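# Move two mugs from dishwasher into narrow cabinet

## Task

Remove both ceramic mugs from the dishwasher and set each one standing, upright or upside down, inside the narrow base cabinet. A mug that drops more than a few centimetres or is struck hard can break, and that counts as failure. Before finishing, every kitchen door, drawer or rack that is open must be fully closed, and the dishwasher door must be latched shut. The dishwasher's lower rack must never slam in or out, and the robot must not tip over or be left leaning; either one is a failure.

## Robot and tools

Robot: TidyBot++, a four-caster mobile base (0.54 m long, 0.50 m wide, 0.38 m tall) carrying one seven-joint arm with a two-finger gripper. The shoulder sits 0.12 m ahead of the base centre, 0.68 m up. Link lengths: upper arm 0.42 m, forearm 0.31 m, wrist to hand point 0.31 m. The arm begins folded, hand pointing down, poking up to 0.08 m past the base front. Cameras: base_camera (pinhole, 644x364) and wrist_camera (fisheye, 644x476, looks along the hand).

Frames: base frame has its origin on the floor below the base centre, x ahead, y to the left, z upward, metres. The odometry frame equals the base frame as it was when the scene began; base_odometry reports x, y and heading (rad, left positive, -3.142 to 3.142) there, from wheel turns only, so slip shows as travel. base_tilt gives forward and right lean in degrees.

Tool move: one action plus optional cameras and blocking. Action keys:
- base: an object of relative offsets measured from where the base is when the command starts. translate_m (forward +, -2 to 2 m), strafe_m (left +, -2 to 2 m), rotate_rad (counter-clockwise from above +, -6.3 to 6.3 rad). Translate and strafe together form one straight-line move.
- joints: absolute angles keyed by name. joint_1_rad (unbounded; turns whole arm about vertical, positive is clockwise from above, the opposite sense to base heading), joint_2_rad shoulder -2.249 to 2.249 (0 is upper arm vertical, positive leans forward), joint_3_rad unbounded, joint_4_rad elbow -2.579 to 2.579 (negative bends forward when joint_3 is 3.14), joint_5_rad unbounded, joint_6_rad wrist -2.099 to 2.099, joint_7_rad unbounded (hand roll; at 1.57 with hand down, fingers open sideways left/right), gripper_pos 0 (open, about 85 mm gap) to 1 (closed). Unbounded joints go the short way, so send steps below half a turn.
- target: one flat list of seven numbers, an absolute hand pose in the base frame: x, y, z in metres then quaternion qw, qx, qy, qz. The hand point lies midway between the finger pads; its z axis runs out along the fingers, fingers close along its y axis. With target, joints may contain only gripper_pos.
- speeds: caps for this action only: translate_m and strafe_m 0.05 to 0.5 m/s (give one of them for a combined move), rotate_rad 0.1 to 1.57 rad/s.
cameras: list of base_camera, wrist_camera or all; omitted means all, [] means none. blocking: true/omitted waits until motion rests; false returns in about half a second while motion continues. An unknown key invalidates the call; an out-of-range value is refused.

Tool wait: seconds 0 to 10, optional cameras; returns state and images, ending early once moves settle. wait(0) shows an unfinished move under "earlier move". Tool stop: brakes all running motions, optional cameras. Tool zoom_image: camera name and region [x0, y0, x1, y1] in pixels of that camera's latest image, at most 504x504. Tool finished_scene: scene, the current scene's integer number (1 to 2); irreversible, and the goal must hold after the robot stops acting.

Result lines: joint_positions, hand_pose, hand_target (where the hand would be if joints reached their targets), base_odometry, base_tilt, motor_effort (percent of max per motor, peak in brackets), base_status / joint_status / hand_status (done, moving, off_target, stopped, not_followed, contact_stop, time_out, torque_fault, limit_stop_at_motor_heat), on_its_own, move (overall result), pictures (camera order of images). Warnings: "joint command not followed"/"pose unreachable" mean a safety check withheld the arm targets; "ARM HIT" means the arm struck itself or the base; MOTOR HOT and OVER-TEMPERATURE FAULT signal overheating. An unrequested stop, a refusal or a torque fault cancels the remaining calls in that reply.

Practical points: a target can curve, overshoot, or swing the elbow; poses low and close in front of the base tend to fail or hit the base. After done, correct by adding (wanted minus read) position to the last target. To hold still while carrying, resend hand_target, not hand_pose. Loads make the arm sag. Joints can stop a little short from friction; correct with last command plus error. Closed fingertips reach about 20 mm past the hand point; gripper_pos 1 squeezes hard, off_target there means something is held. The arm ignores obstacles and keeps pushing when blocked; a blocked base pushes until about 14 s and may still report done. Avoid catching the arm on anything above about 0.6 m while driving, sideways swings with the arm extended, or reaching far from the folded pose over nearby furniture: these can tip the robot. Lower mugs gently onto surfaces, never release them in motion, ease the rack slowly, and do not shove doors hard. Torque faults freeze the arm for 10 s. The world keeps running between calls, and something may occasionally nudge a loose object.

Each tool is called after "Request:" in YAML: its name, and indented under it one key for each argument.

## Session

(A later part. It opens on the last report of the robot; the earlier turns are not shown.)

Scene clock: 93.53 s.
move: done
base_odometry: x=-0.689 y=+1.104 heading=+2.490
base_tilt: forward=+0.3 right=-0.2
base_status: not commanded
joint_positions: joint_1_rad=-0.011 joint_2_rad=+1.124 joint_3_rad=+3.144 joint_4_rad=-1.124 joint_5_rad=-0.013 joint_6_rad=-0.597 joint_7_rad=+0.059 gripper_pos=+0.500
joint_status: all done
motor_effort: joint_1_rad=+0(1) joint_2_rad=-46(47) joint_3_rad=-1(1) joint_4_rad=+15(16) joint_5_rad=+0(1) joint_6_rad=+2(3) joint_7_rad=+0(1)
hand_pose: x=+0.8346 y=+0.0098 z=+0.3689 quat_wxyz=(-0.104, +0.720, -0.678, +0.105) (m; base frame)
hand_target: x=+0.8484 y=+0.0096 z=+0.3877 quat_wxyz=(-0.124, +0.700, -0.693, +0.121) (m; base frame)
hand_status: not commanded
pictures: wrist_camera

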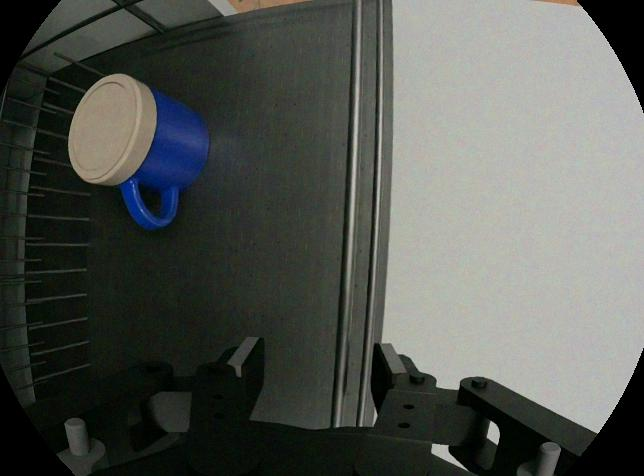

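Request:
move:
  joints: {"joint_2_rad":1.13,"joint_4_rad":-1.165,"joint_6_rad":-0.498}

Request:
zoom_image:
  camera: "base_camera"
  region: [150, 0, 450, 120]

Scene clock: 96.40 s.
move: done
base_odometry: x=-0.689 y=+1.104 heading=+2.490
base_tilt: forward=+0.3 right=-0.2
base_status: not commanded
joint_positions: joint_1_rad=-0.011 joint_2_rad=+1.137 joint_3_rad=+3.144 joint_4_rad=-1.148 joint_5_rad=-0.013 joint_6_rad=-0.527 joint_7_rad=+0.059 gripper_pos=+0.500
joint_status: all done
motor_effort: joint_1_rad=+0(0) joint_2_rad=-46(48) joint_3_rad=-1(1) joint_4_rad=+15(16) joint_5_rad=-1(1) joint_6_rad=+3(3) joint_7_rad=+0(1)
hand_pose: x=+0.8391 y=+0.0096 z=+0.3584 quat_wxyz=(-0.115, +0.718, -0.677, +0.117) (m; base frame)
hand_target: x=+0.8413 y=+0.0095 z=+0.3605 quat_wxyz=(-0.124, +0.700, -0.693, +0.121) (m; base frame)
hand_status: not commanded
pictures: base_camera, wrist_camera

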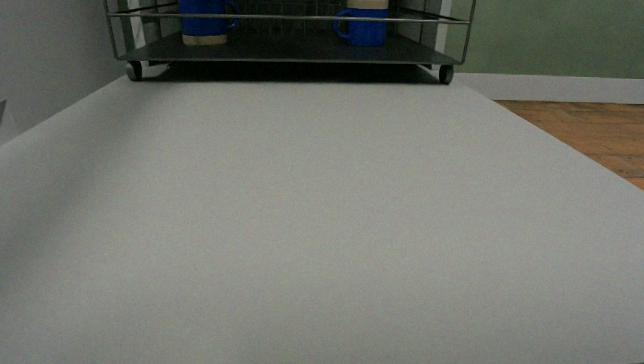

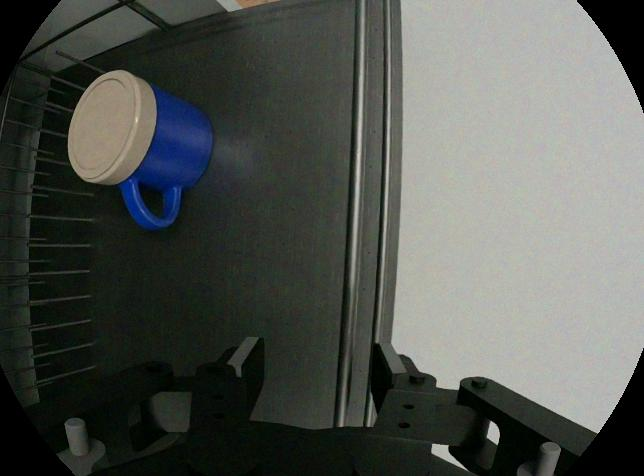

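Scaled by 1.680.

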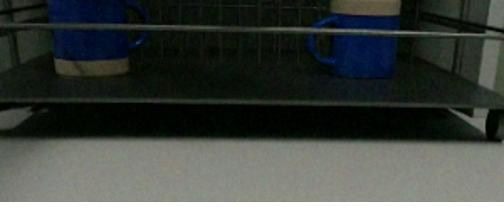

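Request:
move:
  joints: {"gripper_pos":0.72}
  cameras: ["wrist_camera"]

Request:
move:
  base: {"translate_m": -0.08}
  speeds: {"translate_m": 0.05}

Scene clock: 101.27 s.
move: done
base_odometry: x=-0.689 y=+1.104 heading=+2.490
base_tilt: forward=+0.3 right=-0.2
base_status: not commanded
joint_positions: joint_1_rad=-0.011 joint_2_rad=+1.137 joint_3_rad=+3.144 joint_4_rad=-1.148 joint_5_rad=-0.013 joint_6_rad=-0.527 joint_7_rad=+0.059 gripper_pos=+0.720
joint_status: all done
motor_effort: joint_1_rad=+0(0) joint_2_rad=-47(47) joint_3_rad=-1(1) joint_4_rad=+15(15) joint_5_rad=-1(1) joint_6_rad=+3(3) joint_7_rad=+0(1)
hand_pose: x=+0.8391 y=+0.0096 z=+0.3584 quat_wxyz=(-0.115, +0.718, -0.677, +0.117) (m; base frame)
hand_target: x=+0.8413 y=+0.0095 z=+0.3605 quat_wxyz=(-0.124, +0.700, -0.693, +0.121) (m; base frame)
hand_status: not commanded
pictures: wrist_camera

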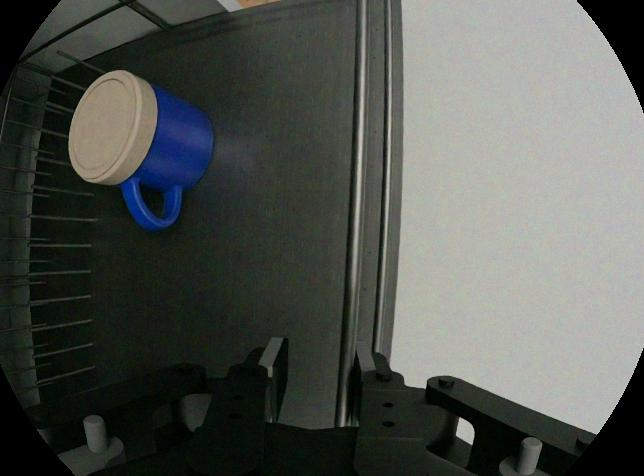

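Scene clock: 103.33 s.
move: done
base_odometry: x=-0.625 y=+1.056 heading=+2.490
base_tilt: forward=+0.3 right=-0.2
base_status: done
joint_positions: joint_1_rad=-0.011 joint_2_rad=+1.137 joint_3_rad=+3.144 joint_4_rad=-1.152 joint_5_rad=-0.013 joint_6_rad=-0.516 joint_7_rad=+0.058 gripper_pos=+0.720
joint_status: not commanded
motor_effort: joint_1_rad=+0(3) joint_2_rad=-46(48) joint_3_rad=+0(2) joint_4_rad=+13(16) joint_5_rad=+0(1) joint_6_rad=+2(3) joint_7_rad=+0(1)
hand_pose: x=+0.8403 y=+0.0095 z=+0.3580 quat_wxyz=(-0.118, +0.717, -0.676, +0.119) (m; base frame)
hand_target: x=+0.8413 y=+0.0095 z=+0.3605 quat_wxyz=(-0.124, +0.700, -0.693, +0.121) (m; base frame)
hand_status: not commanded
pictures: base_camera, wrist_camera

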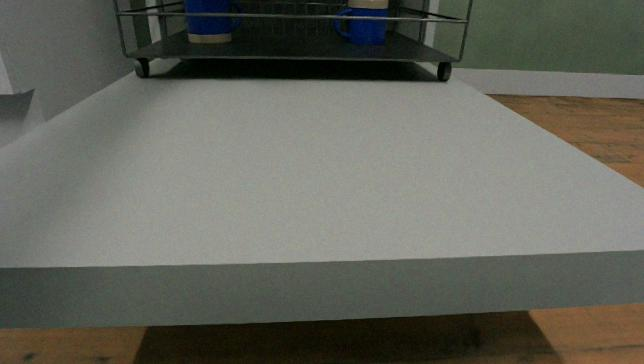

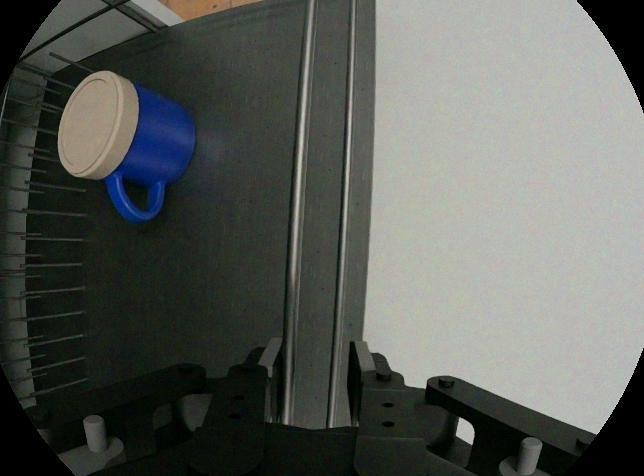

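Request:
move:
  base: {"translate_m": -0.22}
  speeds: {"translate_m": 0.06}

Scene clock: 108.10 s.
move: done
base_odometry: x=-0.450 y=+0.922 heading=+2.490
base_tilt: forward=+0.3 right=-0.2
base_status: done
joint_positions: joint_1_rad=-0.011 joint_2_rad=+1.137 joint_3_rad=+3.144 joint_4_rad=-1.150 joint_5_rad=-0.013 joint_6_rad=-0.498 joint_7_rad=+0.058 gripper_pos=+0.720
joint_status: not commanded
motor_effort: joint_1_rad=+0(2) joint_2_rad=-44(47) joint_3_rad=+0(2) joint_4_rad=+13(14) joint_5_rad=+0(1) joint_6_rad=+1(4) joint_7_rad=+0(1)
hand_pose: x=+0.8466 y=+0.0095 z=+0.3606 quat_wxyz=(-0.124, +0.716, -0.675, +0.126) (m; base frame)
hand_target: x=+0.8413 y=+0.0095 z=+0.3605 quat_wxyz=(-0.124, +0.700, -0.693, +0.121) (m; base frame)
hand_status: not commanded
pictures: base_camera, wrist_camera

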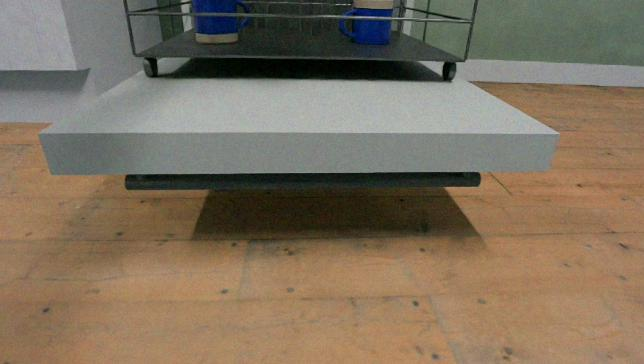

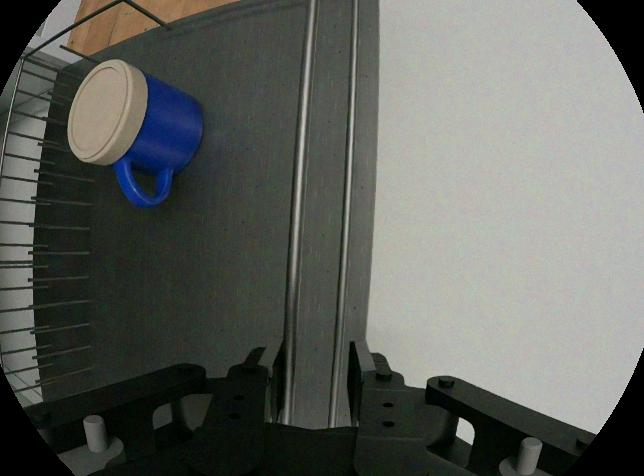

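Request:
move:
  joints: {"gripper_pos":0.5}
  cameras: []

Request:
move:
  joints: {"joint_2_rad":0.959,"joint_4_rad":-1.05,"joint_6_rad":-0.784}
  cameras: ["wrist_camera"]

Request:
move:
  joints: {"joint_2_rad":0.2,"joint_4_rad":-1.6,"joint_6_rad":-1.1,"joint_7_rad":1.57,"gripper_pos":0}

Request:
zoom_image:
  camera: "wrist_camera"
  region: [150, 30, 500, 330]

Scene clock: 122.10 s.
move: done
base_odometry: x=-0.450 y=+0.922 heading=+2.490
base_tilt: forward=+0.3 right=-0.2
base_status: not commanded
joint_positions: joint_1_rad=-0.011 joint_2_rad=+1.138 joint_3_rad=+3.144 joint_4_rad=-1.152 joint_5_rad=-0.013 joint_6_rad=-0.498 joint_7_rad=+0.058 gripper_pos=+0.500
joint_status: all done
motor_effort: joint_1_rad=+0(0) joint_2_rad=-47(47) joint_3_rad=-1(1) joint_4_rad=+15(15) joint_5_rad=-1(1) joint_6_rad=+3(4) joint_7_rad=+0(1)
hand_pose: x=+0.8452 y=+0.0095 z=+0.3592 quat_wxyz=(-0.123, +0.716, -0.676, +0.125) (m; base frame)
hand_target: x=+0.8413 y=+0.0095 z=+0.3605 quat_wxyz=(-0.124, +0.700, -0.693, +0.121) (m; base frame)
hand_status: not commanded
pictures: none
No camera images: "cameras" was empty.

Scene clock: 123.60 s.
move: done
base_odometry: x=-0.450 y=+0.922 heading=+2.490
base_tilt: forward=+0.3 right=-0.2
base_status: not commanded
joint_positions: joint_1_rad=-0.011 joint_2_rad=+0.980 joint_3_rad=+3.144 joint_4_rad=-1.056 joint_5_rad=-0.013 joint_6_rad=-0.746 joint_7_rad=+0.058 gripper_pos=+0.500
joint_status: all done
motor_effort: joint_1_rad=+0(1) joint_2_rad=-47(51) joint_3_rad=-1(1) joint_4_rad=+17(18) joint_5_rad=-1(1) joint_6_rad=+3(4) joint_7_rad=+0(1)
hand_pose: x=+0.8587 y=+0.0105 z=+0.4835 quat_wxyz=(-0.126, +0.716, -0.675, +0.126) (m; base frame)
hand_target: x=+0.8544 y=+0.0096 z=+0.4975 quat_wxyz=(-0.124, +0.700, -0.693, +0.122) (m; base frame)
hand_status: not commanded
pictures: wrist_camera

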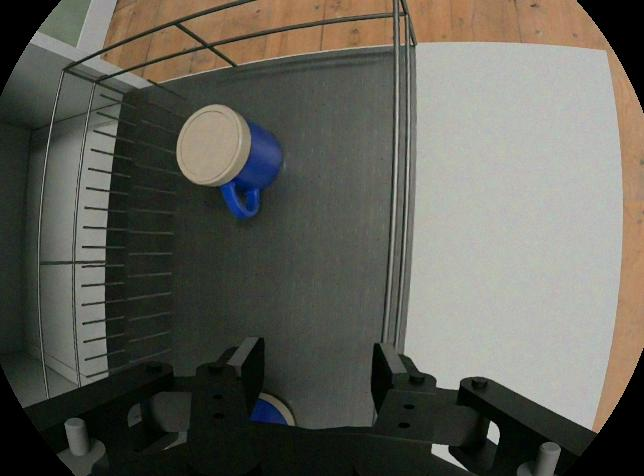

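Scene clock: 126.17 s.
move: done
base_odometry: x=-0.450 y=+0.922 heading=+2.490
base_tilt: forward=+0.2 right=-0.2
base_status: not commanded
joint_positions: joint_1_rad=-0.011 joint_2_rad=+0.230 joint_3_rad=+3.144 joint_4_rad=-1.578 joint_5_rad=-0.013 joint_6_rad=-1.062 joint_7_rad=+1.509 gripper_pos=+0.000
joint_status: all done
motor_effort: joint_1_rad=+0(1) joint_2_rad=-25(49) joint_3_rad=+0(1) joint_4_rad=+18(20) joint_5_rad=-1(1) joint_6_rad=+3(4) joint_7_rad=+0(2)
hand_pose: x=+0.6037 y=+0.0088 z=+0.7173 quat_wxyz=(-0.010, +0.990, -0.029, +0.135) (m; base frame)
hand_target: x=+0.5831 y=+0.0067 z=+0.7205 quat_wxyz=(-0.001, +0.993, +0.005, +0.121) (m; base frame)
hand_status: not commanded
pictures: base_camera, wrist_camera

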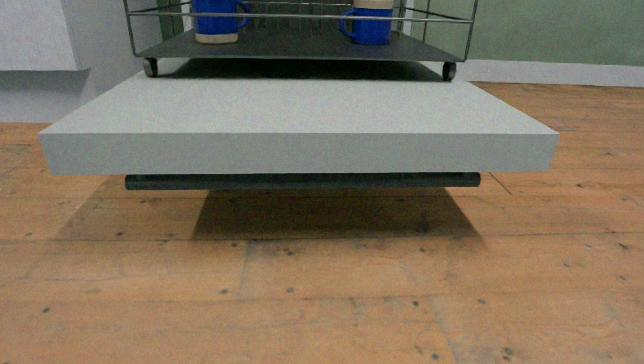

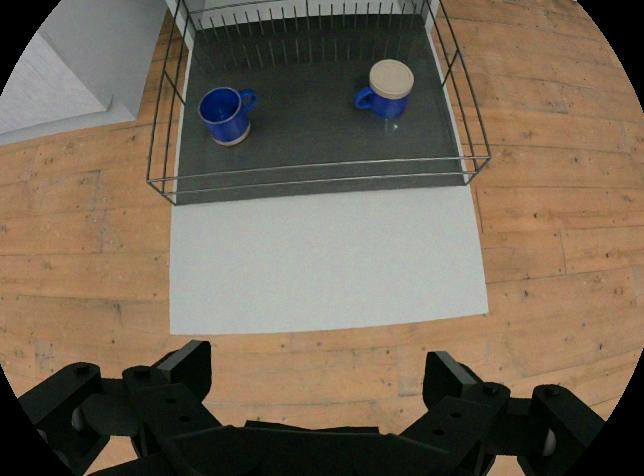

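Scaled by 1.440.

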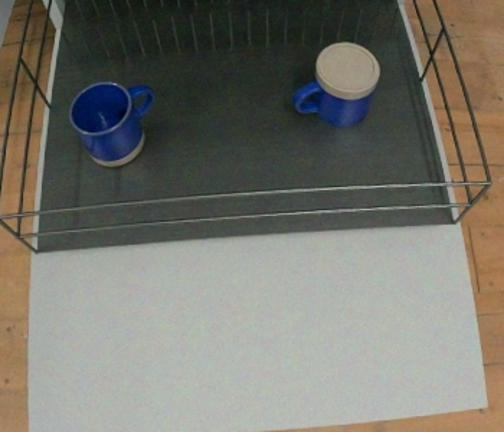

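Request:
move:
  base: {"translate_m": 0.212, "strafe_m": 0.47, "rotate_rad": -0.349}
  speeds: {"translate_m": 0.2}

Request:
move:
  joints: {"joint_2_rad":0.762,"joint_4_rad":-1.657,"joint_6_rad":-0.199,"joint_7_rad":1.63}

Scene clock: 134.27 s.
move: done
base_odometry: x=-0.904 y=+0.677 heading=+2.140
base_tilt: forward=+0.3 right=-0.2
base_status: done
joint_positions: joint_1_rad=-0.007 joint_2_rad=+0.230 joint_3_rad=+3.144 joint_4_rad=-1.580 joint_5_rad=-0.013 joint_6_rad=-1.064 joint_7_rad=+1.511 gripper_pos=+0.000
joint_status: not commanded
motor_effort: joint_1_rad=+0(5) joint_2_rad=-25(26) joint_3_rad=+0(4) joint_4_rad=+18(19) joint_5_rad=-1(2) joint_6_rad=+3(3) joint_7_rad=-1(1)
hand_pose: x=+0.6026 y=+0.0070 z=+0.7167 quat_wxyz=(-0.010, +0.991, -0.030, +0.133) (m; base frame)
hand_target: x=+0.5831 y=+0.0067 z=+0.7205 quat_wxyz=(-0.001, +0.993, +0.005, +0.121) (m; base frame)
hand_status: not commanded
pictures: base_camera, wrist_camera

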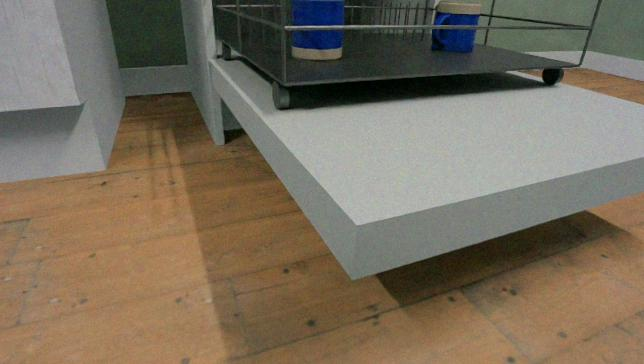

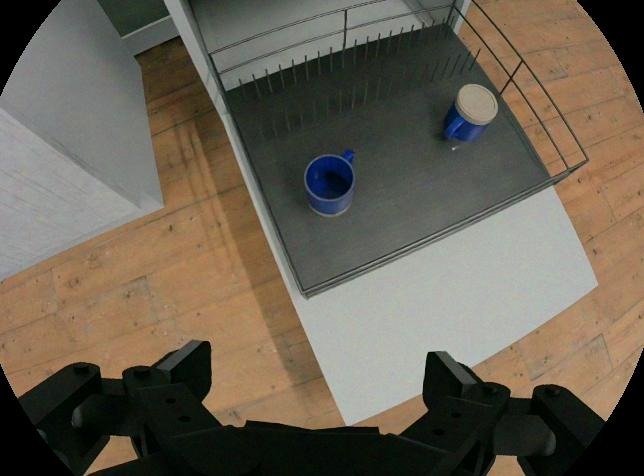

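Scene clock: 136.47 s.
move: done
base_odometry: x=-0.904 y=+0.677 heading=+2.140
base_tilt: forward=+0.3 right=-0.2
base_status: not commanded
joint_positions: joint_1_rad=-0.007 joint_2_rad=+0.768 joint_3_rad=+3.144 joint_4_rad=-1.640 joint_5_rad=-0.013 joint_6_rad=-0.236 joint_7_rad=+1.571 gripper_pos=+0.000
joint_status: all done
motor_effort: joint_1_rad=+0(0) joint_2_rad=-38(41) joint_3_rad=+0(1) joint_4_rad=+14(19) joint_5_rad=-1(1) joint_6_rad=+5(5) joint_7_rad=+0(1)
hand_pose: x=+0.7705 y=+0.0053 z=+0.4776 quat_wxyz=(-0.003, +0.969, -0.003, +0.246) (m; base frame)
hand_target: x=+0.7729 y=+0.0089 z=+0.4808 quat_wxyz=(+0.006, +0.965, +0.034, +0.259) (m; base frame)
hand_status: not commanded
pictures: base_camera, wrist_camera

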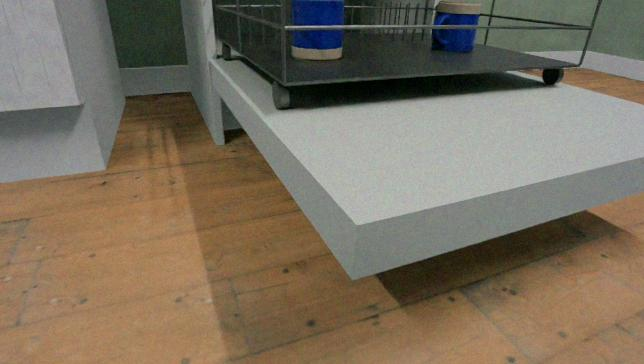

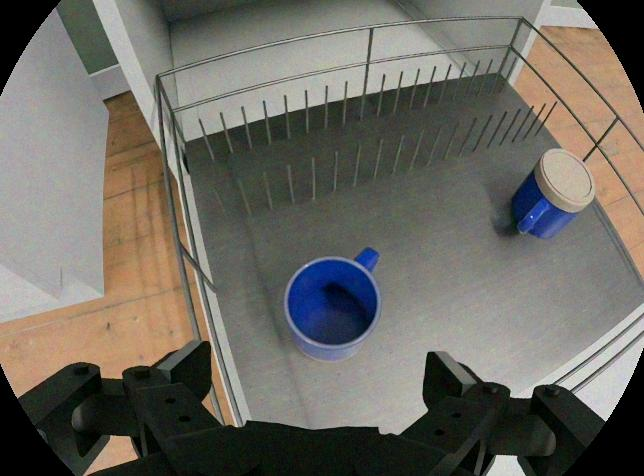

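Request:
move:
  joints: {"joint_1_rad":0.01,"joint_2_rad":0.875,"joint_4_rad":-1.571,"joint_6_rad":-0.13}
  cameras: ["wrist_camera"]

Scene clock: 144.17 s.
move: done
base_odometry: x=-0.904 y=+0.677 heading=+2.140
base_tilt: forward=+0.3 right=-0.2
base_status: not commanded
joint_positions: joint_1_rad=-0.007 joint_2_rad=+0.882 joint_3_rad=+3.144 joint_4_rad=-1.585 joint_5_rad=-0.013 joint_6_rad=-0.163 joint_7_rad=+1.571 gripper_pos=+0.000
joint_status: all done
motor_effort: joint_1_rad=+0(1) joint_2_rad=-40(43) joint_3_rad=-1(1) joint_4_rad=+13(15) joint_5_rad=-1(1) joint_6_rad=+4(5) joint_7_rad=+0(1)
hand_pose: x=+0.7925 y=+0.0050 z=+0.4321 quat_wxyz=(-0.002, +0.967, -0.003, +0.253) (m; base frame)
hand_target: x=+0.8102 y=-0.0046 z=+0.4474 quat_wxyz=(+0.009, +0.960, +0.024, +0.279) (m; base frame)
hand_status: not commanded
pictures: wrist_camera

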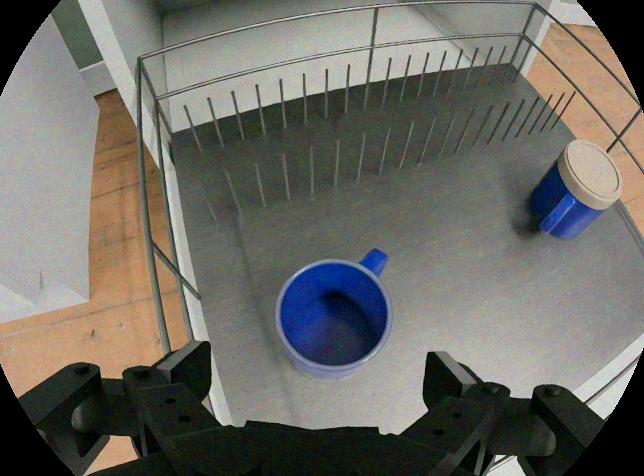

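Request:
move:
  base: {"strafe_m": -0.01}
  speeds: {"strafe_m": 0.05}
  cameras: []

Request:
move:
  joints: {"joint_2_rad":0.915,"joint_4_rad":-1.605,"joint_6_rad":-0.06}
  cameras: ["wrist_camera"]

Scene clock: 146.77 s.
move: done
base_odometry: x=-0.895 y=+0.683 heading=+2.140
base_tilt: forward=+0.3 right=-0.2
base_status: done
joint_positions: joint_1_rad=+0.001 joint_2_rad=+0.882 joint_3_rad=+3.144 joint_4_rad=-1.585 joint_5_rad=-0.013 joint_6_rad=-0.163 joint_7_rad=+1.571 gripper_pos=+0.000
joint_status: not commanded
motor_effort: joint_1_rad=+0(3) joint_2_rad=-40(41) joint_3_rad=-1(2) joint_4_rad=+13(14) joint_5_rad=-1(1) joint_6_rad=+4(5) joint_7_rad=+0(1)
hand_pose: x=+0.7926 y=-0.0002 z=+0.4321 quat_wxyz=(-0.001, +0.967, -0.007, +0.253) (m; base frame)
hand_target: x=+0.8102 y=-0.0046 z=+0.4474 quat_wxyz=(+0.009, +0.960, +0.024, +0.279) (m; base frame)
hand_status: not commanded
pictures: none
No camera images: "cameras" was empty.

Scene clock: 147.57 s.
move: done
base_odometry: x=-0.895 y=+0.683 heading=+2.140
base_tilt: forward=+0.3 right=-0.2
base_status: not commanded
joint_positions: joint_1_rad=+0.001 joint_2_rad=+0.917 joint_3_rad=+3.144 joint_4_rad=-1.593 joint_5_rad=-0.013 joint_6_rad=-0.088 joint_7_rad=+1.571 gripper_pos=+0.000
joint_status: all done
motor_effort: joint_1_rad=+0(1) joint_2_rad=-41(42) joint_3_rad=-1(1) joint_4_rad=+14(14) joint_5_rad=-1(1) joint_6_rad=+5(5) joint_7_rad=+0(1)
hand_pose: x=+0.7995 y=-0.0006 z=+0.4175 quat_wxyz=(-0.001, +0.963, -0.007, +0.268) (m; base frame)
hand_target: x=+0.8013 y=-0.0045 z=+0.4194 quat_wxyz=(+0.009, +0.961, +0.024, +0.277) (m; base frame)
hand_status: not commanded
pictures: wrist_camera

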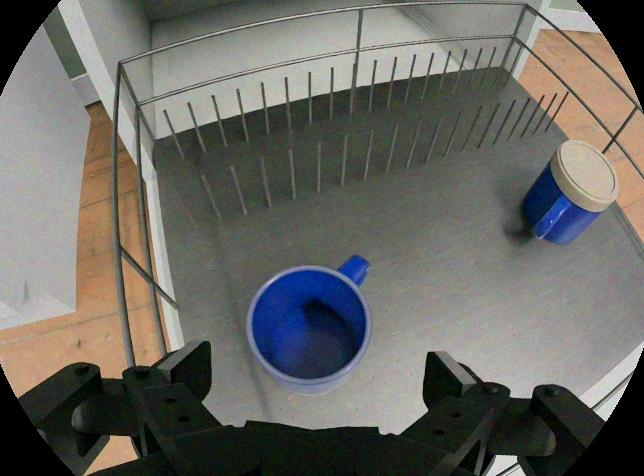

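Request:
move:
  base: {"strafe_m": 0.006}
  speeds: {"strafe_m": 0.05}
  cameras: ["wrist_camera"]

Scene clock: 149.60 s.
move: done
base_odometry: x=-0.901 y=+0.679 heading=+2.140
base_tilt: forward=+0.3 right=-0.2
base_status: done
joint_positions: joint_1_rad=+0.002 joint_2_rad=+0.917 joint_3_rad=+3.144 joint_4_rad=-1.593 joint_5_rad=-0.013 joint_6_rad=-0.088 joint_7_rad=+1.571 gripper_pos=+0.000
joint_status: not commanded
motor_effort: joint_1_rad=+0(6) joint_2_rad=-41(42) joint_3_rad=-1(2) joint_4_rad=+13(13) joint_5_rad=-1(1) joint_6_rad=+5(5) joint_7_rad=+0(1)
hand_pose: x=+0.7995 y=-0.0013 z=+0.4175 quat_wxyz=(-0.001, +0.963, -0.007, +0.268) (m; base frame)
hand_target: x=+0.8013 y=-0.0045 z=+0.4194 quat_wxyz=(+0.009, +0.961, +0.024, +0.277) (m; base frame)
hand_status: not commanded
pictures: wrist_camera

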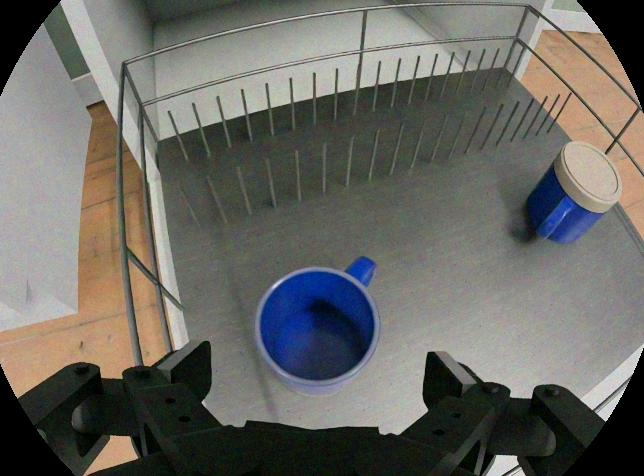

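Request:
move:
  joints: {"joint_2_rad":1.056,"joint_4_rad":-1.504,"joint_6_rad":-0.058}
  cameras: ["wrist_camera"]

Scene clock: 152.77 s.
move: done
base_odometry: x=-0.901 y=+0.679 heading=+2.140
base_tilt: forward=+0.3 right=-0.2
base_status: not commanded
joint_positions: joint_1_rad=+0.002 joint_2_rad=+1.069 joint_3_rad=+3.144 joint_4_rad=-1.520 joint_5_rad=-0.013 joint_6_rad=-0.088 joint_7_rad=+1.571 gripper_pos=+0.000
joint_status: all done
motor_effort: joint_1_rad=+0(0) joint_2_rad=-42(46) joint_3_rad=-1(1) joint_4_rad=+11(14) joint_5_rad=-1(1) joint_6_rad=+4(5) joint_7_rad=+0(1)
hand_pose: x=+0.7926 y=-0.0013 z=+0.3386 quat_wxyz=(-0.001, +0.973, -0.007, +0.231) (m; base frame)
hand_target: x=+0.8136 y=-0.0046 z=+0.3567 quat_wxyz=(+0.008, +0.966, +0.024, +0.259) (m; base frame)
hand_status: not commanded
pictures: wrist_camera

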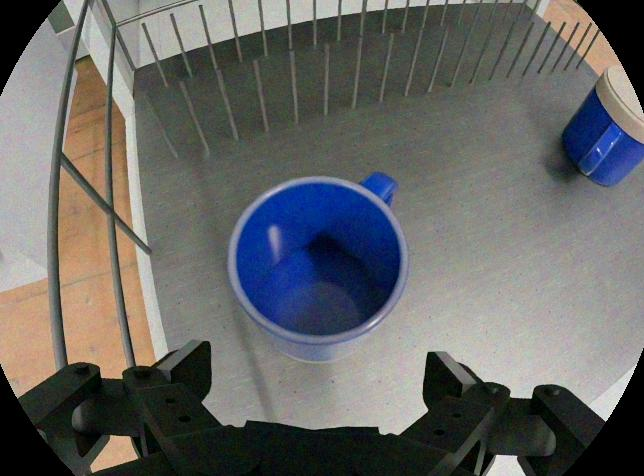

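Request:
move:
  joints: {"joint_2_rad":1.182,"joint_4_rad":-1.29,"joint_6_rad":-0.116}
  cameras: ["wrist_camera"]

Scene clock: 156.17 s.
move: done
base_odometry: x=-0.901 y=+0.679 heading=+2.140
base_tilt: forward=+0.3 right=-0.2
base_status: not commanded
joint_positions: joint_1_rad=+0.002 joint_2_rad=+1.184 joint_3_rad=+3.144 joint_4_rad=-1.308 joint_5_rad=-0.013 joint_6_rad=-0.088 joint_7_rad=+1.571 gripper_pos=+0.000
joint_status: all done
motor_effort: joint_1_rad=+0(1) joint_2_rad=-46(47) joint_3_rad=-1(1) joint_4_rad=+13(14) joint_5_rad=-1(1) joint_6_rad=+5(5) joint_7_rad=+0(1)
hand_pose: x=+0.8648 y=-0.0014 z=+0.3271 quat_wxyz=(-0.001, +0.961, -0.007, +0.277) (m; base frame)
hand_target: x=+0.8671 y=-0.0052 z=+0.3301 quat_wxyz=(+0.009, +0.962, +0.024, +0.273) (m; base frame)
hand_status: not commanded
pictures: wrist_camera

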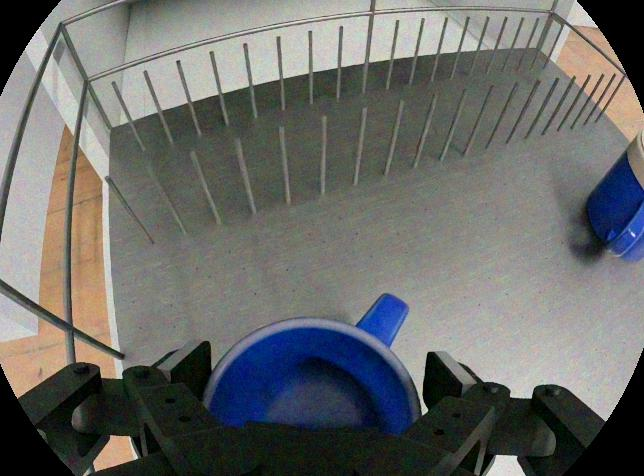

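Request:
move:
  joints: {"joint_2_rad":1.202,"joint_4_rad":-1.339,"joint_6_rad":-0.1}
  cameras: ["wrist_camera"]

Scene clock: 159.53 s.
move: done
base_odometry: x=-0.901 y=+0.679 heading=+2.140
base_tilt: forward=+0.3 right=-0.2
base_status: not commanded
joint_positions: joint_1_rad=+0.002 joint_2_rad=+1.205 joint_3_rad=+3.144 joint_4_rad=-1.328 joint_5_rad=-0.013 joint_6_rad=-0.088 joint_7_rad=+1.571 gripper_pos=+0.000
joint_status: all done
motor_effort: joint_1_rad=+0(1) joint_2_rad=-45(47) joint_3_rad=-1(1) joint_4_rad=+12(14) joint_5_rad=-1(1) joint_6_rad=+4(6) joint_7_rad=+0(1)
hand_pose: x=+0.8462 y=-0.0013 z=+0.3039 quat_wxyz=(-0.001, +0.966, -0.007, +0.257) (m; base frame)
hand_target: x=+0.8385 y=-0.0049 z=+0.3011 quat_wxyz=(+0.008, +0.969, +0.024, +0.248) (m; base frame)
hand_status: not commanded
pictures: wrist_camera

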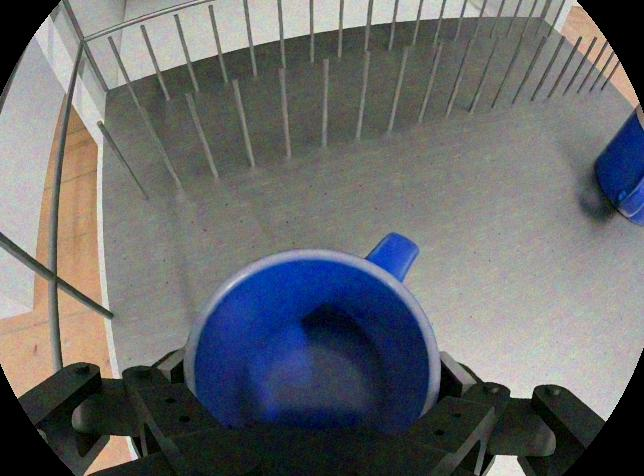

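Request:
move:
  joints: {"gripper_pos":0.35}
  cameras: ["wrist_camera"]

Scene clock: 161.13 s.
move: off_target
base_odometry: x=-0.901 y=+0.679 heading=+2.140
base_tilt: forward=+0.3 right=-0.2
base_status: not commanded
joint_positions: joint_1_rad=+0.002 joint_2_rad=+1.205 joint_3_rad=+3.143 joint_4_rad=-1.328 joint_5_rad=-0.013 joint_6_rad=-0.088 joint_7_rad=+1.571 gripper_pos=+0.100
joint_status: gripper_pos off_target (ended at +0.100, target +0.350)
motor_effort: joint_1_rad=+0(3) joint_2_rad=-42(46) joint_3_rad=+0(2) joint_4_rad=+10(13) joint_5_rad=-1(1) joint_6_rad=+4(5) joint_7_rad=+0(1)
hand_pose: x=+0.8466 y=-0.0007 z=+0.3046 quat_wxyz=(-0.001, +0.966, -0.007, +0.258) (m; base frame)
hand_target: x=+0.8385 y=-0.0049 z=+0.3011 quat_wxyz=(+0.008, +0.969, +0.024, +0.248) (m; base frame)
hand_status: not commanded
pictures: wrist_camera

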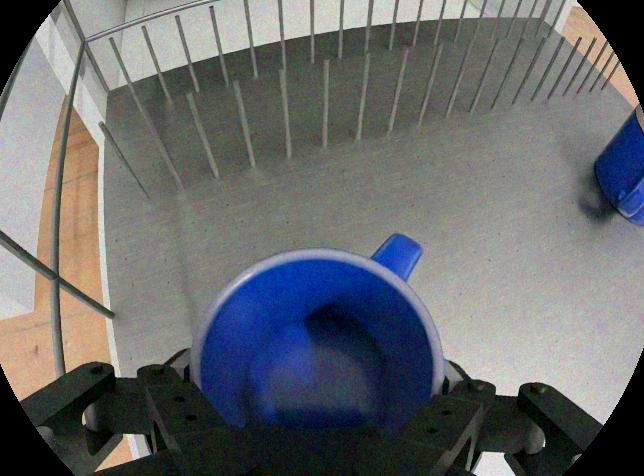

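Request:
move:
  joints: {"joint_2_rad":1.09,"joint_4_rad":-1.373,"joint_6_rad":-0.175}
  cameras: ["wrist_camera"]

Request:
move:
  joints: {"joint_2_rad":0.78,"joint_4_rad":-1.4,"joint_6_rad":-0.46}

Scene clock: 164.77 s.
move: off_target
base_odometry: x=-0.901 y=+0.679 heading=+2.140
base_tilt: forward=+0.3 right=-0.2
base_status: not commanded
joint_positions: joint_1_rad=+0.002 joint_2_rad=+1.161 joint_3_rad=+3.143 joint_4_rad=-1.368 joint_5_rad=-0.013 joint_6_rad=-0.153 joint_7_rad=+1.571 gripper_pos=+0.100
joint_status: joint_2_rad off_target (ended at +1.161, target +1.090); the others done
motor_effort: joint_1_rad=+0(0) joint_2_rad=-48(49) joint_3_rad=-1(1) joint_4_rad=+13(15) joint_5_rad=-1(1) joint_6_rad=+5(6) joint_7_rad=+0(1)
hand_pose: x=+0.8235 y=-0.0004 z=+0.3129 quat_wxyz=(-0.001, +0.974, -0.007, +0.228) (m; base frame)
hand_target: x=+0.8396 y=-0.0049 z=+0.3590 quat_wxyz=(+0.008, +0.968, +0.024, +0.249) (m; base frame)
hand_status: not commanded
pictures: wrist_camera

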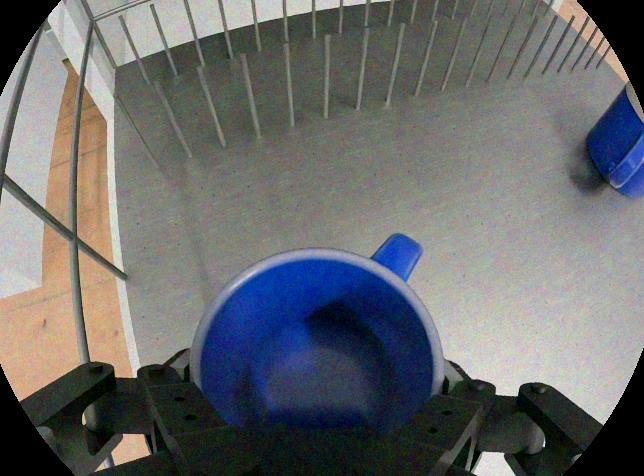

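Scene clock: 166.50 s.
move: off_target
base_odometry: x=-0.901 y=+0.679 heading=+2.140
base_tilt: forward=+0.3 right=-0.2
base_status: not commanded
joint_positions: joint_1_rad=+0.002 joint_2_rad=+0.824 joint_3_rad=+3.143 joint_4_rad=-1.394 joint_5_rad=-0.013 joint_6_rad=-0.430 joint_7_rad=+1.571 gripper_pos=+0.100
joint_status: joint_2_rad off_target (ended at +0.824, target +0.780); the others done
motor_effort: joint_1_rad=+0(1) joint_2_rad=-45(52) joint_3_rad=-1(1) joint_4_rad=+18(19) joint_5_rad=-1(1) joint_6_rad=+5(6) joint_7_rad=+0(1)
hand_pose: x=+0.8263 y=+0.0006 z=+0.5043 quat_wxyz=(-0.003, +0.970, -0.006, +0.245) (m; base frame)
hand_target: x=+0.8224 y=-0.0047 z=+0.5281 quat_wxyz=(+0.008, +0.968, +0.024, +0.248) (m; base frame)
hand_status: not commanded
pictures: base_camera, wrist_camera

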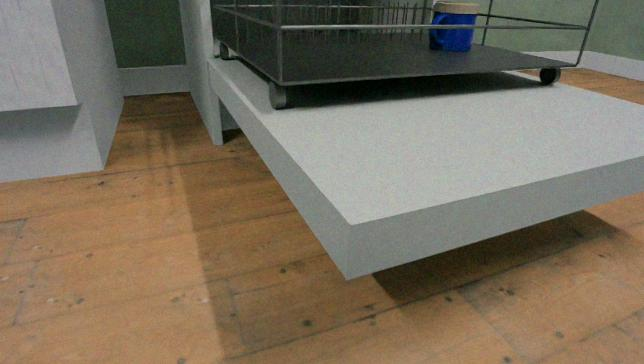

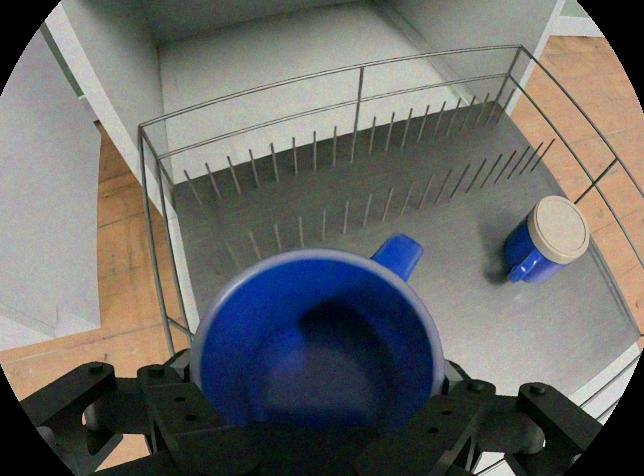

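Request:
move:
  joints: {"joint_2_rad":-0.18,"joint_4_rad":-1.997,"joint_6_rad":-0.82}
  cameras: ["wrist_camera"]

Request:
move:
  base: {"rotate_rad": -1.22}
  speeds: {"rotate_rad": 0.6}

Scene clock: 175.97 s.
move: off_target
base_odometry: x=-0.901 y=+0.679 heading=+2.140
base_tilt: forward=+0.3 right=-0.2
base_status: not commanded
joint_positions: joint_1_rad=+0.002 joint_2_rad=-0.140 joint_3_rad=+3.143 joint_4_rad=-1.990 joint_5_rad=-0.013 joint_6_rad=-0.789 joint_7_rad=+1.571 gripper_pos=+0.100
joint_status: joint_2_rad off_target (ended at -0.140, target -0.180); the others done
motor_effort: joint_1_rad=+0(1) joint_2_rad=-14(48) joint_3_rad=+0(1) joint_4_rad=+22(23) joint_5_rad=-1(1) joint_6_rad=+6(7) joint_7_rad=+0(1)
hand_pose: x=+0.5125 y=+0.0027 z=+0.7390 quat_wxyz=(-0.005, +0.969, -0.005, +0.248) (m; base frame)
hand_target: x=+0.4990 y=-0.0018 z=+0.7466 quat_wxyz=(+0.009, +0.968, +0.025, +0.249) (m; base frame)
hand_status: not commanded
pictures: wrist_camera

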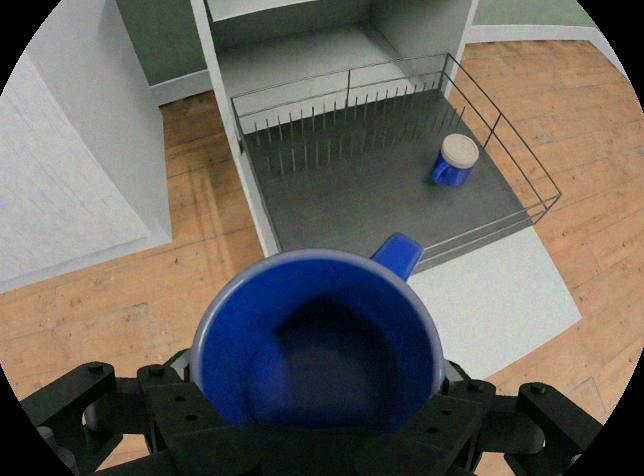

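Scene clock: 178.67 s.
move: done
base_odometry: x=-0.901 y=+0.679 heading=+0.920
base_tilt: forward=+0.2 right=-0.2
base_status: done
joint_positions: joint_1_rad=+0.002 joint_2_rad=-0.140 joint_3_rad=+3.143 joint_4_rad=-1.990 joint_5_rad=-0.013 joint_6_rad=-0.790 joint_7_rad=+1.571 gripper_pos=+0.100
joint_status: not commanded
motor_effort: joint_1_rad=+0(2) joint_2_rad=-14(15) joint_3_rad=+0(2) joint_4_rad=+22(22) joint_5_rad=-1(2) joint_6_rad=+6(6) joint_7_rad=+0(1)
hand_pose: x=+0.5122 y=+0.0027 z=+0.7388 quat_wxyz=(-0.005, +0.969, -0.005, +0.248) (m; base frame)
hand_target: x=+0.4990 y=-0.0018 z=+0.7466 quat_wxyz=(+0.009, +0.968, +0.025, +0.249) (m; base frame)
hand_status: not commanded
pictures: base_camera, wrist_camera

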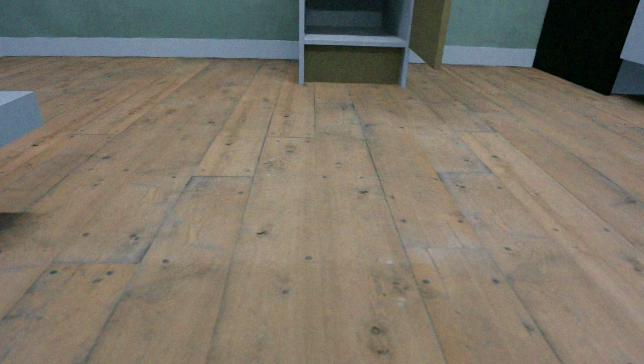

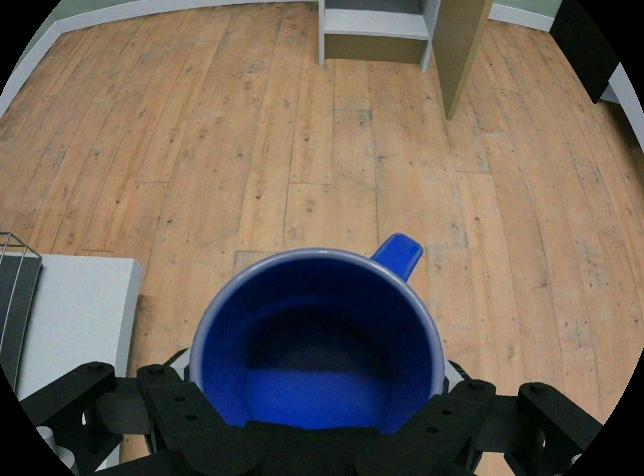

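Request:
move:
  base: {"translate_m": 0.7, "strafe_m": -0.215, "rotate_rad": -0.03}
  speeds: {"translate_m": 0.3}

Scene clock: 185.23 s.
move: done
base_odometry: x=-0.306 y=+1.107 heading=+0.890
base_tilt: forward=+0.2 right=-0.2
base_status: done
joint_positions: joint_1_rad=+0.003 joint_2_rad=-0.147 joint_3_rad=+3.143 joint_4_rad=-1.993 joint_5_rad=-0.013 joint_6_rad=-0.796 joint_7_rad=+1.571 gripper_pos=+0.100
joint_status: not commanded
motor_effort: joint_1_rad=+0(2) joint_2_rad=-14(17) joint_3_rad=+0(2) joint_4_rad=+22(23) joint_5_rad=-1(1) joint_6_rad=+6(7) joint_7_rad=+0(1)
hand_pose: x=+0.5092 y=+0.0026 z=+0.7396 quat_wxyz=(-0.005, +0.969, -0.005, +0.248) (m; base frame)
hand_target: x=+0.4990 y=-0.0018 z=+0.7466 quat_wxyz=(+0.009, +0.968, +0.025, +0.249) (m; base frame)
hand_status: not commanded
pictures: base_camera, wrist_camera

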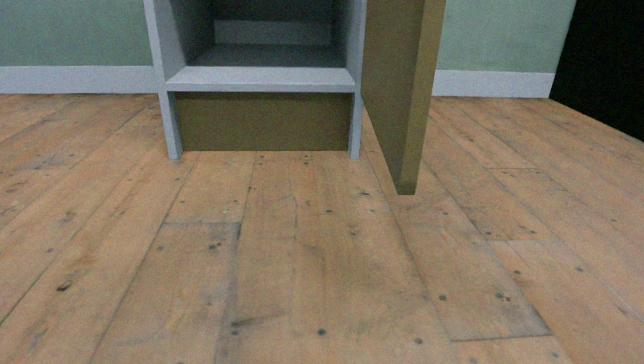

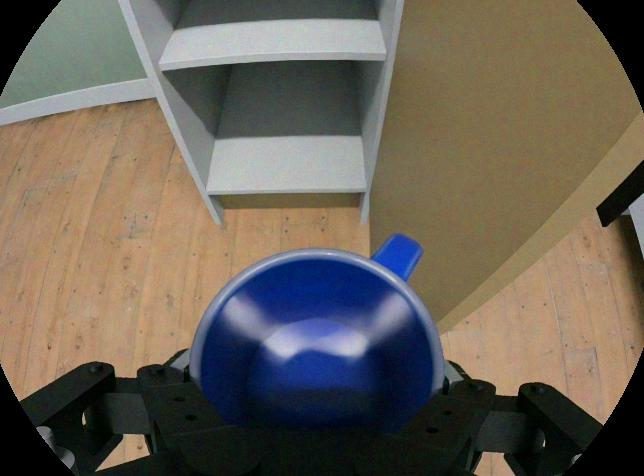

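Request:
move:
  base: {"translate_m": -0.1, "strafe_m": 0.152}
  speeds: {"translate_m": 0.3}
  cameras: []

Request:
move:
  joints: {"joint_2_rad":0.6,"joint_4_rad":-1.7,"joint_6_rad":-0.3}
  cameras: []

Request:
move:
  joints: {"joint_2_rad":1.29,"joint_4_rad":-1.345,"joint_6_rad":0.04}

Scene clock: 195.43 s.
move: done
base_odometry: x=-0.487 y=+1.125 heading=+0.890
base_tilt: forward=+0.2 right=-0.2
base_status: done
joint_positions: joint_1_rad=+0.003 joint_2_rad=-0.149 joint_3_rad=+3.143 joint_4_rad=-1.994 joint_5_rad=-0.013 joint_6_rad=-0.797 joint_7_rad=+1.571 gripper_pos=+0.100
joint_status: not commanded
motor_effort: joint_1_rad=+0(2) joint_2_rad=-14(16) joint_3_rad=+1(2) joint_4_rad=+22(23) joint_5_rad=-1(2) joint_6_rad=+5(6) joint_7_rad=-1(1)
hand_pose: x=+0.5084 y=+0.0027 z=+0.7397 quat_wxyz=(-0.005, +0.969, -0.005, +0.247) (m; base frame)
hand_target: x=+0.4990 y=-0.0018 z=+0.7466 quat_wxyz=(+0.009, +0.968, +0.025, +0.249) (m; base frame)
hand_status: not commanded
pictures: none
No camera images: "cameras" was empty.

Scene clock: 197.50 s.
move: done
base_odometry: x=-0.487 y=+1.125 heading=+0.890
base_tilt: forward=+0.3 right=-0.2
base_status: not commanded
joint_positions: joint_1_rad=+0.003 joint_2_rad=+0.619 joint_3_rad=+3.143 joint_4_rad=-1.730 joint_5_rad=-0.013 joint_6_rad=-0.345 joint_7_rad=+1.571 gripper_pos=+0.100
joint_status: all done
motor_effort: joint_1_rad=+0(0) joint_2_rad=-37(40) joint_3_rad=+0(1) joint_4_rad=+17(23) joint_5_rad=-1(1) joint_6_rad=+5(6) joint_7_rad=+0(1)
hand_pose: x=+0.7219 y=+0.0004 z=+0.5231 quat_wxyz=(-0.003, +0.975, -0.007, +0.222) (m; base frame)
hand_target: x=+0.7514 y=-0.0040 z=+0.5529 quat_wxyz=(+0.009, +0.963, +0.024, +0.267) (m; base frame)
hand_status: not commanded
pictures: none
No camera images: "cameras" was empty.

Scene clock: 199.60 s.
move: done
base_odometry: x=-0.487 y=+1.125 heading=+0.890
base_tilt: forward=+0.3 right=-0.2
base_status: not commanded
joint_positions: joint_1_rad=+0.003 joint_2_rad=+1.321 joint_3_rad=+3.143 joint_4_rad=-1.371 joint_5_rad=-0.013 joint_6_rad=-0.003 joint_7_rad=+1.571 gripper_pos=+0.100
joint_status: all done
motor_effort: joint_1_rad=+0(1) joint_2_rad=-48(52) joint_3_rad=-1(1) joint_4_rad=+11(18) joint_5_rad=-1(1) joint_6_rad=+5(6) joint_7_rad=+0(1)
hand_pose: x=+0.7977 y=-0.0011 z=+0.2217 quat_wxyz=(+0.000, +0.975, -0.007, +0.221) (m; base frame)
hand_target: x=+0.8376 y=-0.0049 z=+0.2576 quat_wxyz=(+0.009, +0.963, +0.024, +0.270) (m; base frame)
hand_status: not commanded
pictures: base_camera, wrist_camera

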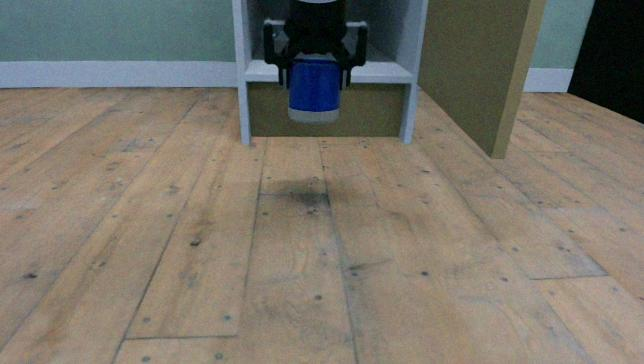

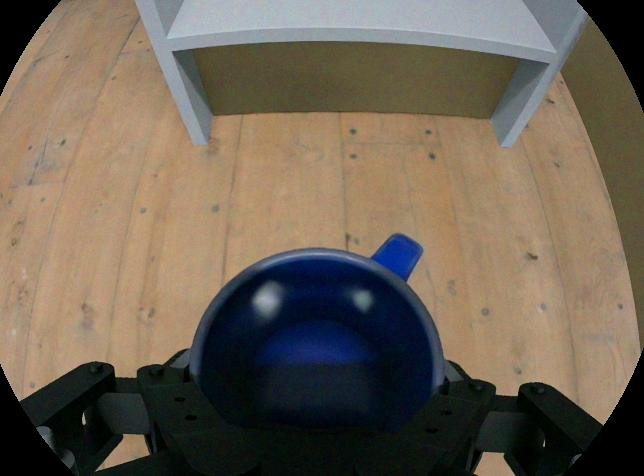

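Request:
move:
  base: {"strafe_m": 0.015}
  speeds: {"strafe_m": 0.1}
  joints: {"joint_2_rad":1.28,"joint_4_rad":-1.325,"joint_6_rad":0.11}

Scene clock: 205.20 s.
move: off_target
base_odometry: x=-0.499 y=+1.134 heading=+0.890
base_tilt: forward=+0.3 right=-0.2
base_status: done
joint_positions: joint_1_rad=+0.002 joint_2_rad=+1.321 joint_3_rad=+3.142 joint_4_rad=-1.344 joint_5_rad=-0.013 joint_6_rad=+0.075 joint_7_rad=+1.571 gripper_pos=+0.100
joint_status: joint_2_rad off_target (ended at +1.321, target +1.280); the others done
motor_effort: joint_1_rad=+0(5) joint_2_rad=-49(51) joint_3_rad=-1(3) joint_4_rad=+12(14) joint_5_rad=-1(1) joint_6_rad=+6(6) joint_7_rad=-1(1)
hand_pose: x=+0.8339 y=-0.0004 z=+0.2413 quat_wxyz=(-0.001, +0.962, -0.007, +0.272) (m; base frame)
hand_target: x=+0.8703 y=-0.0052 z=+0.2838 quat_wxyz=(+0.010, +0.948, +0.023, +0.318) (m; base frame)
hand_status: not commanded
pictures: base_camera, wrist_camera

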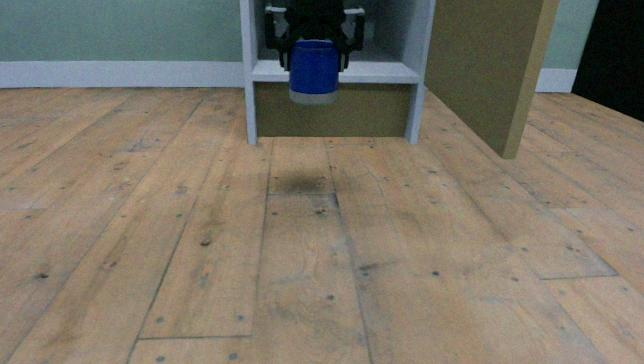

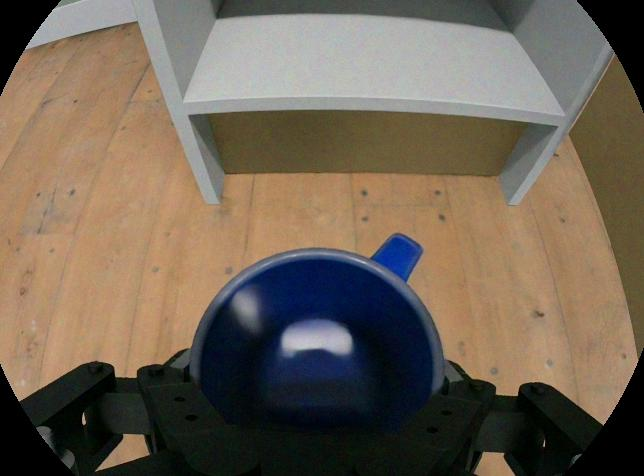

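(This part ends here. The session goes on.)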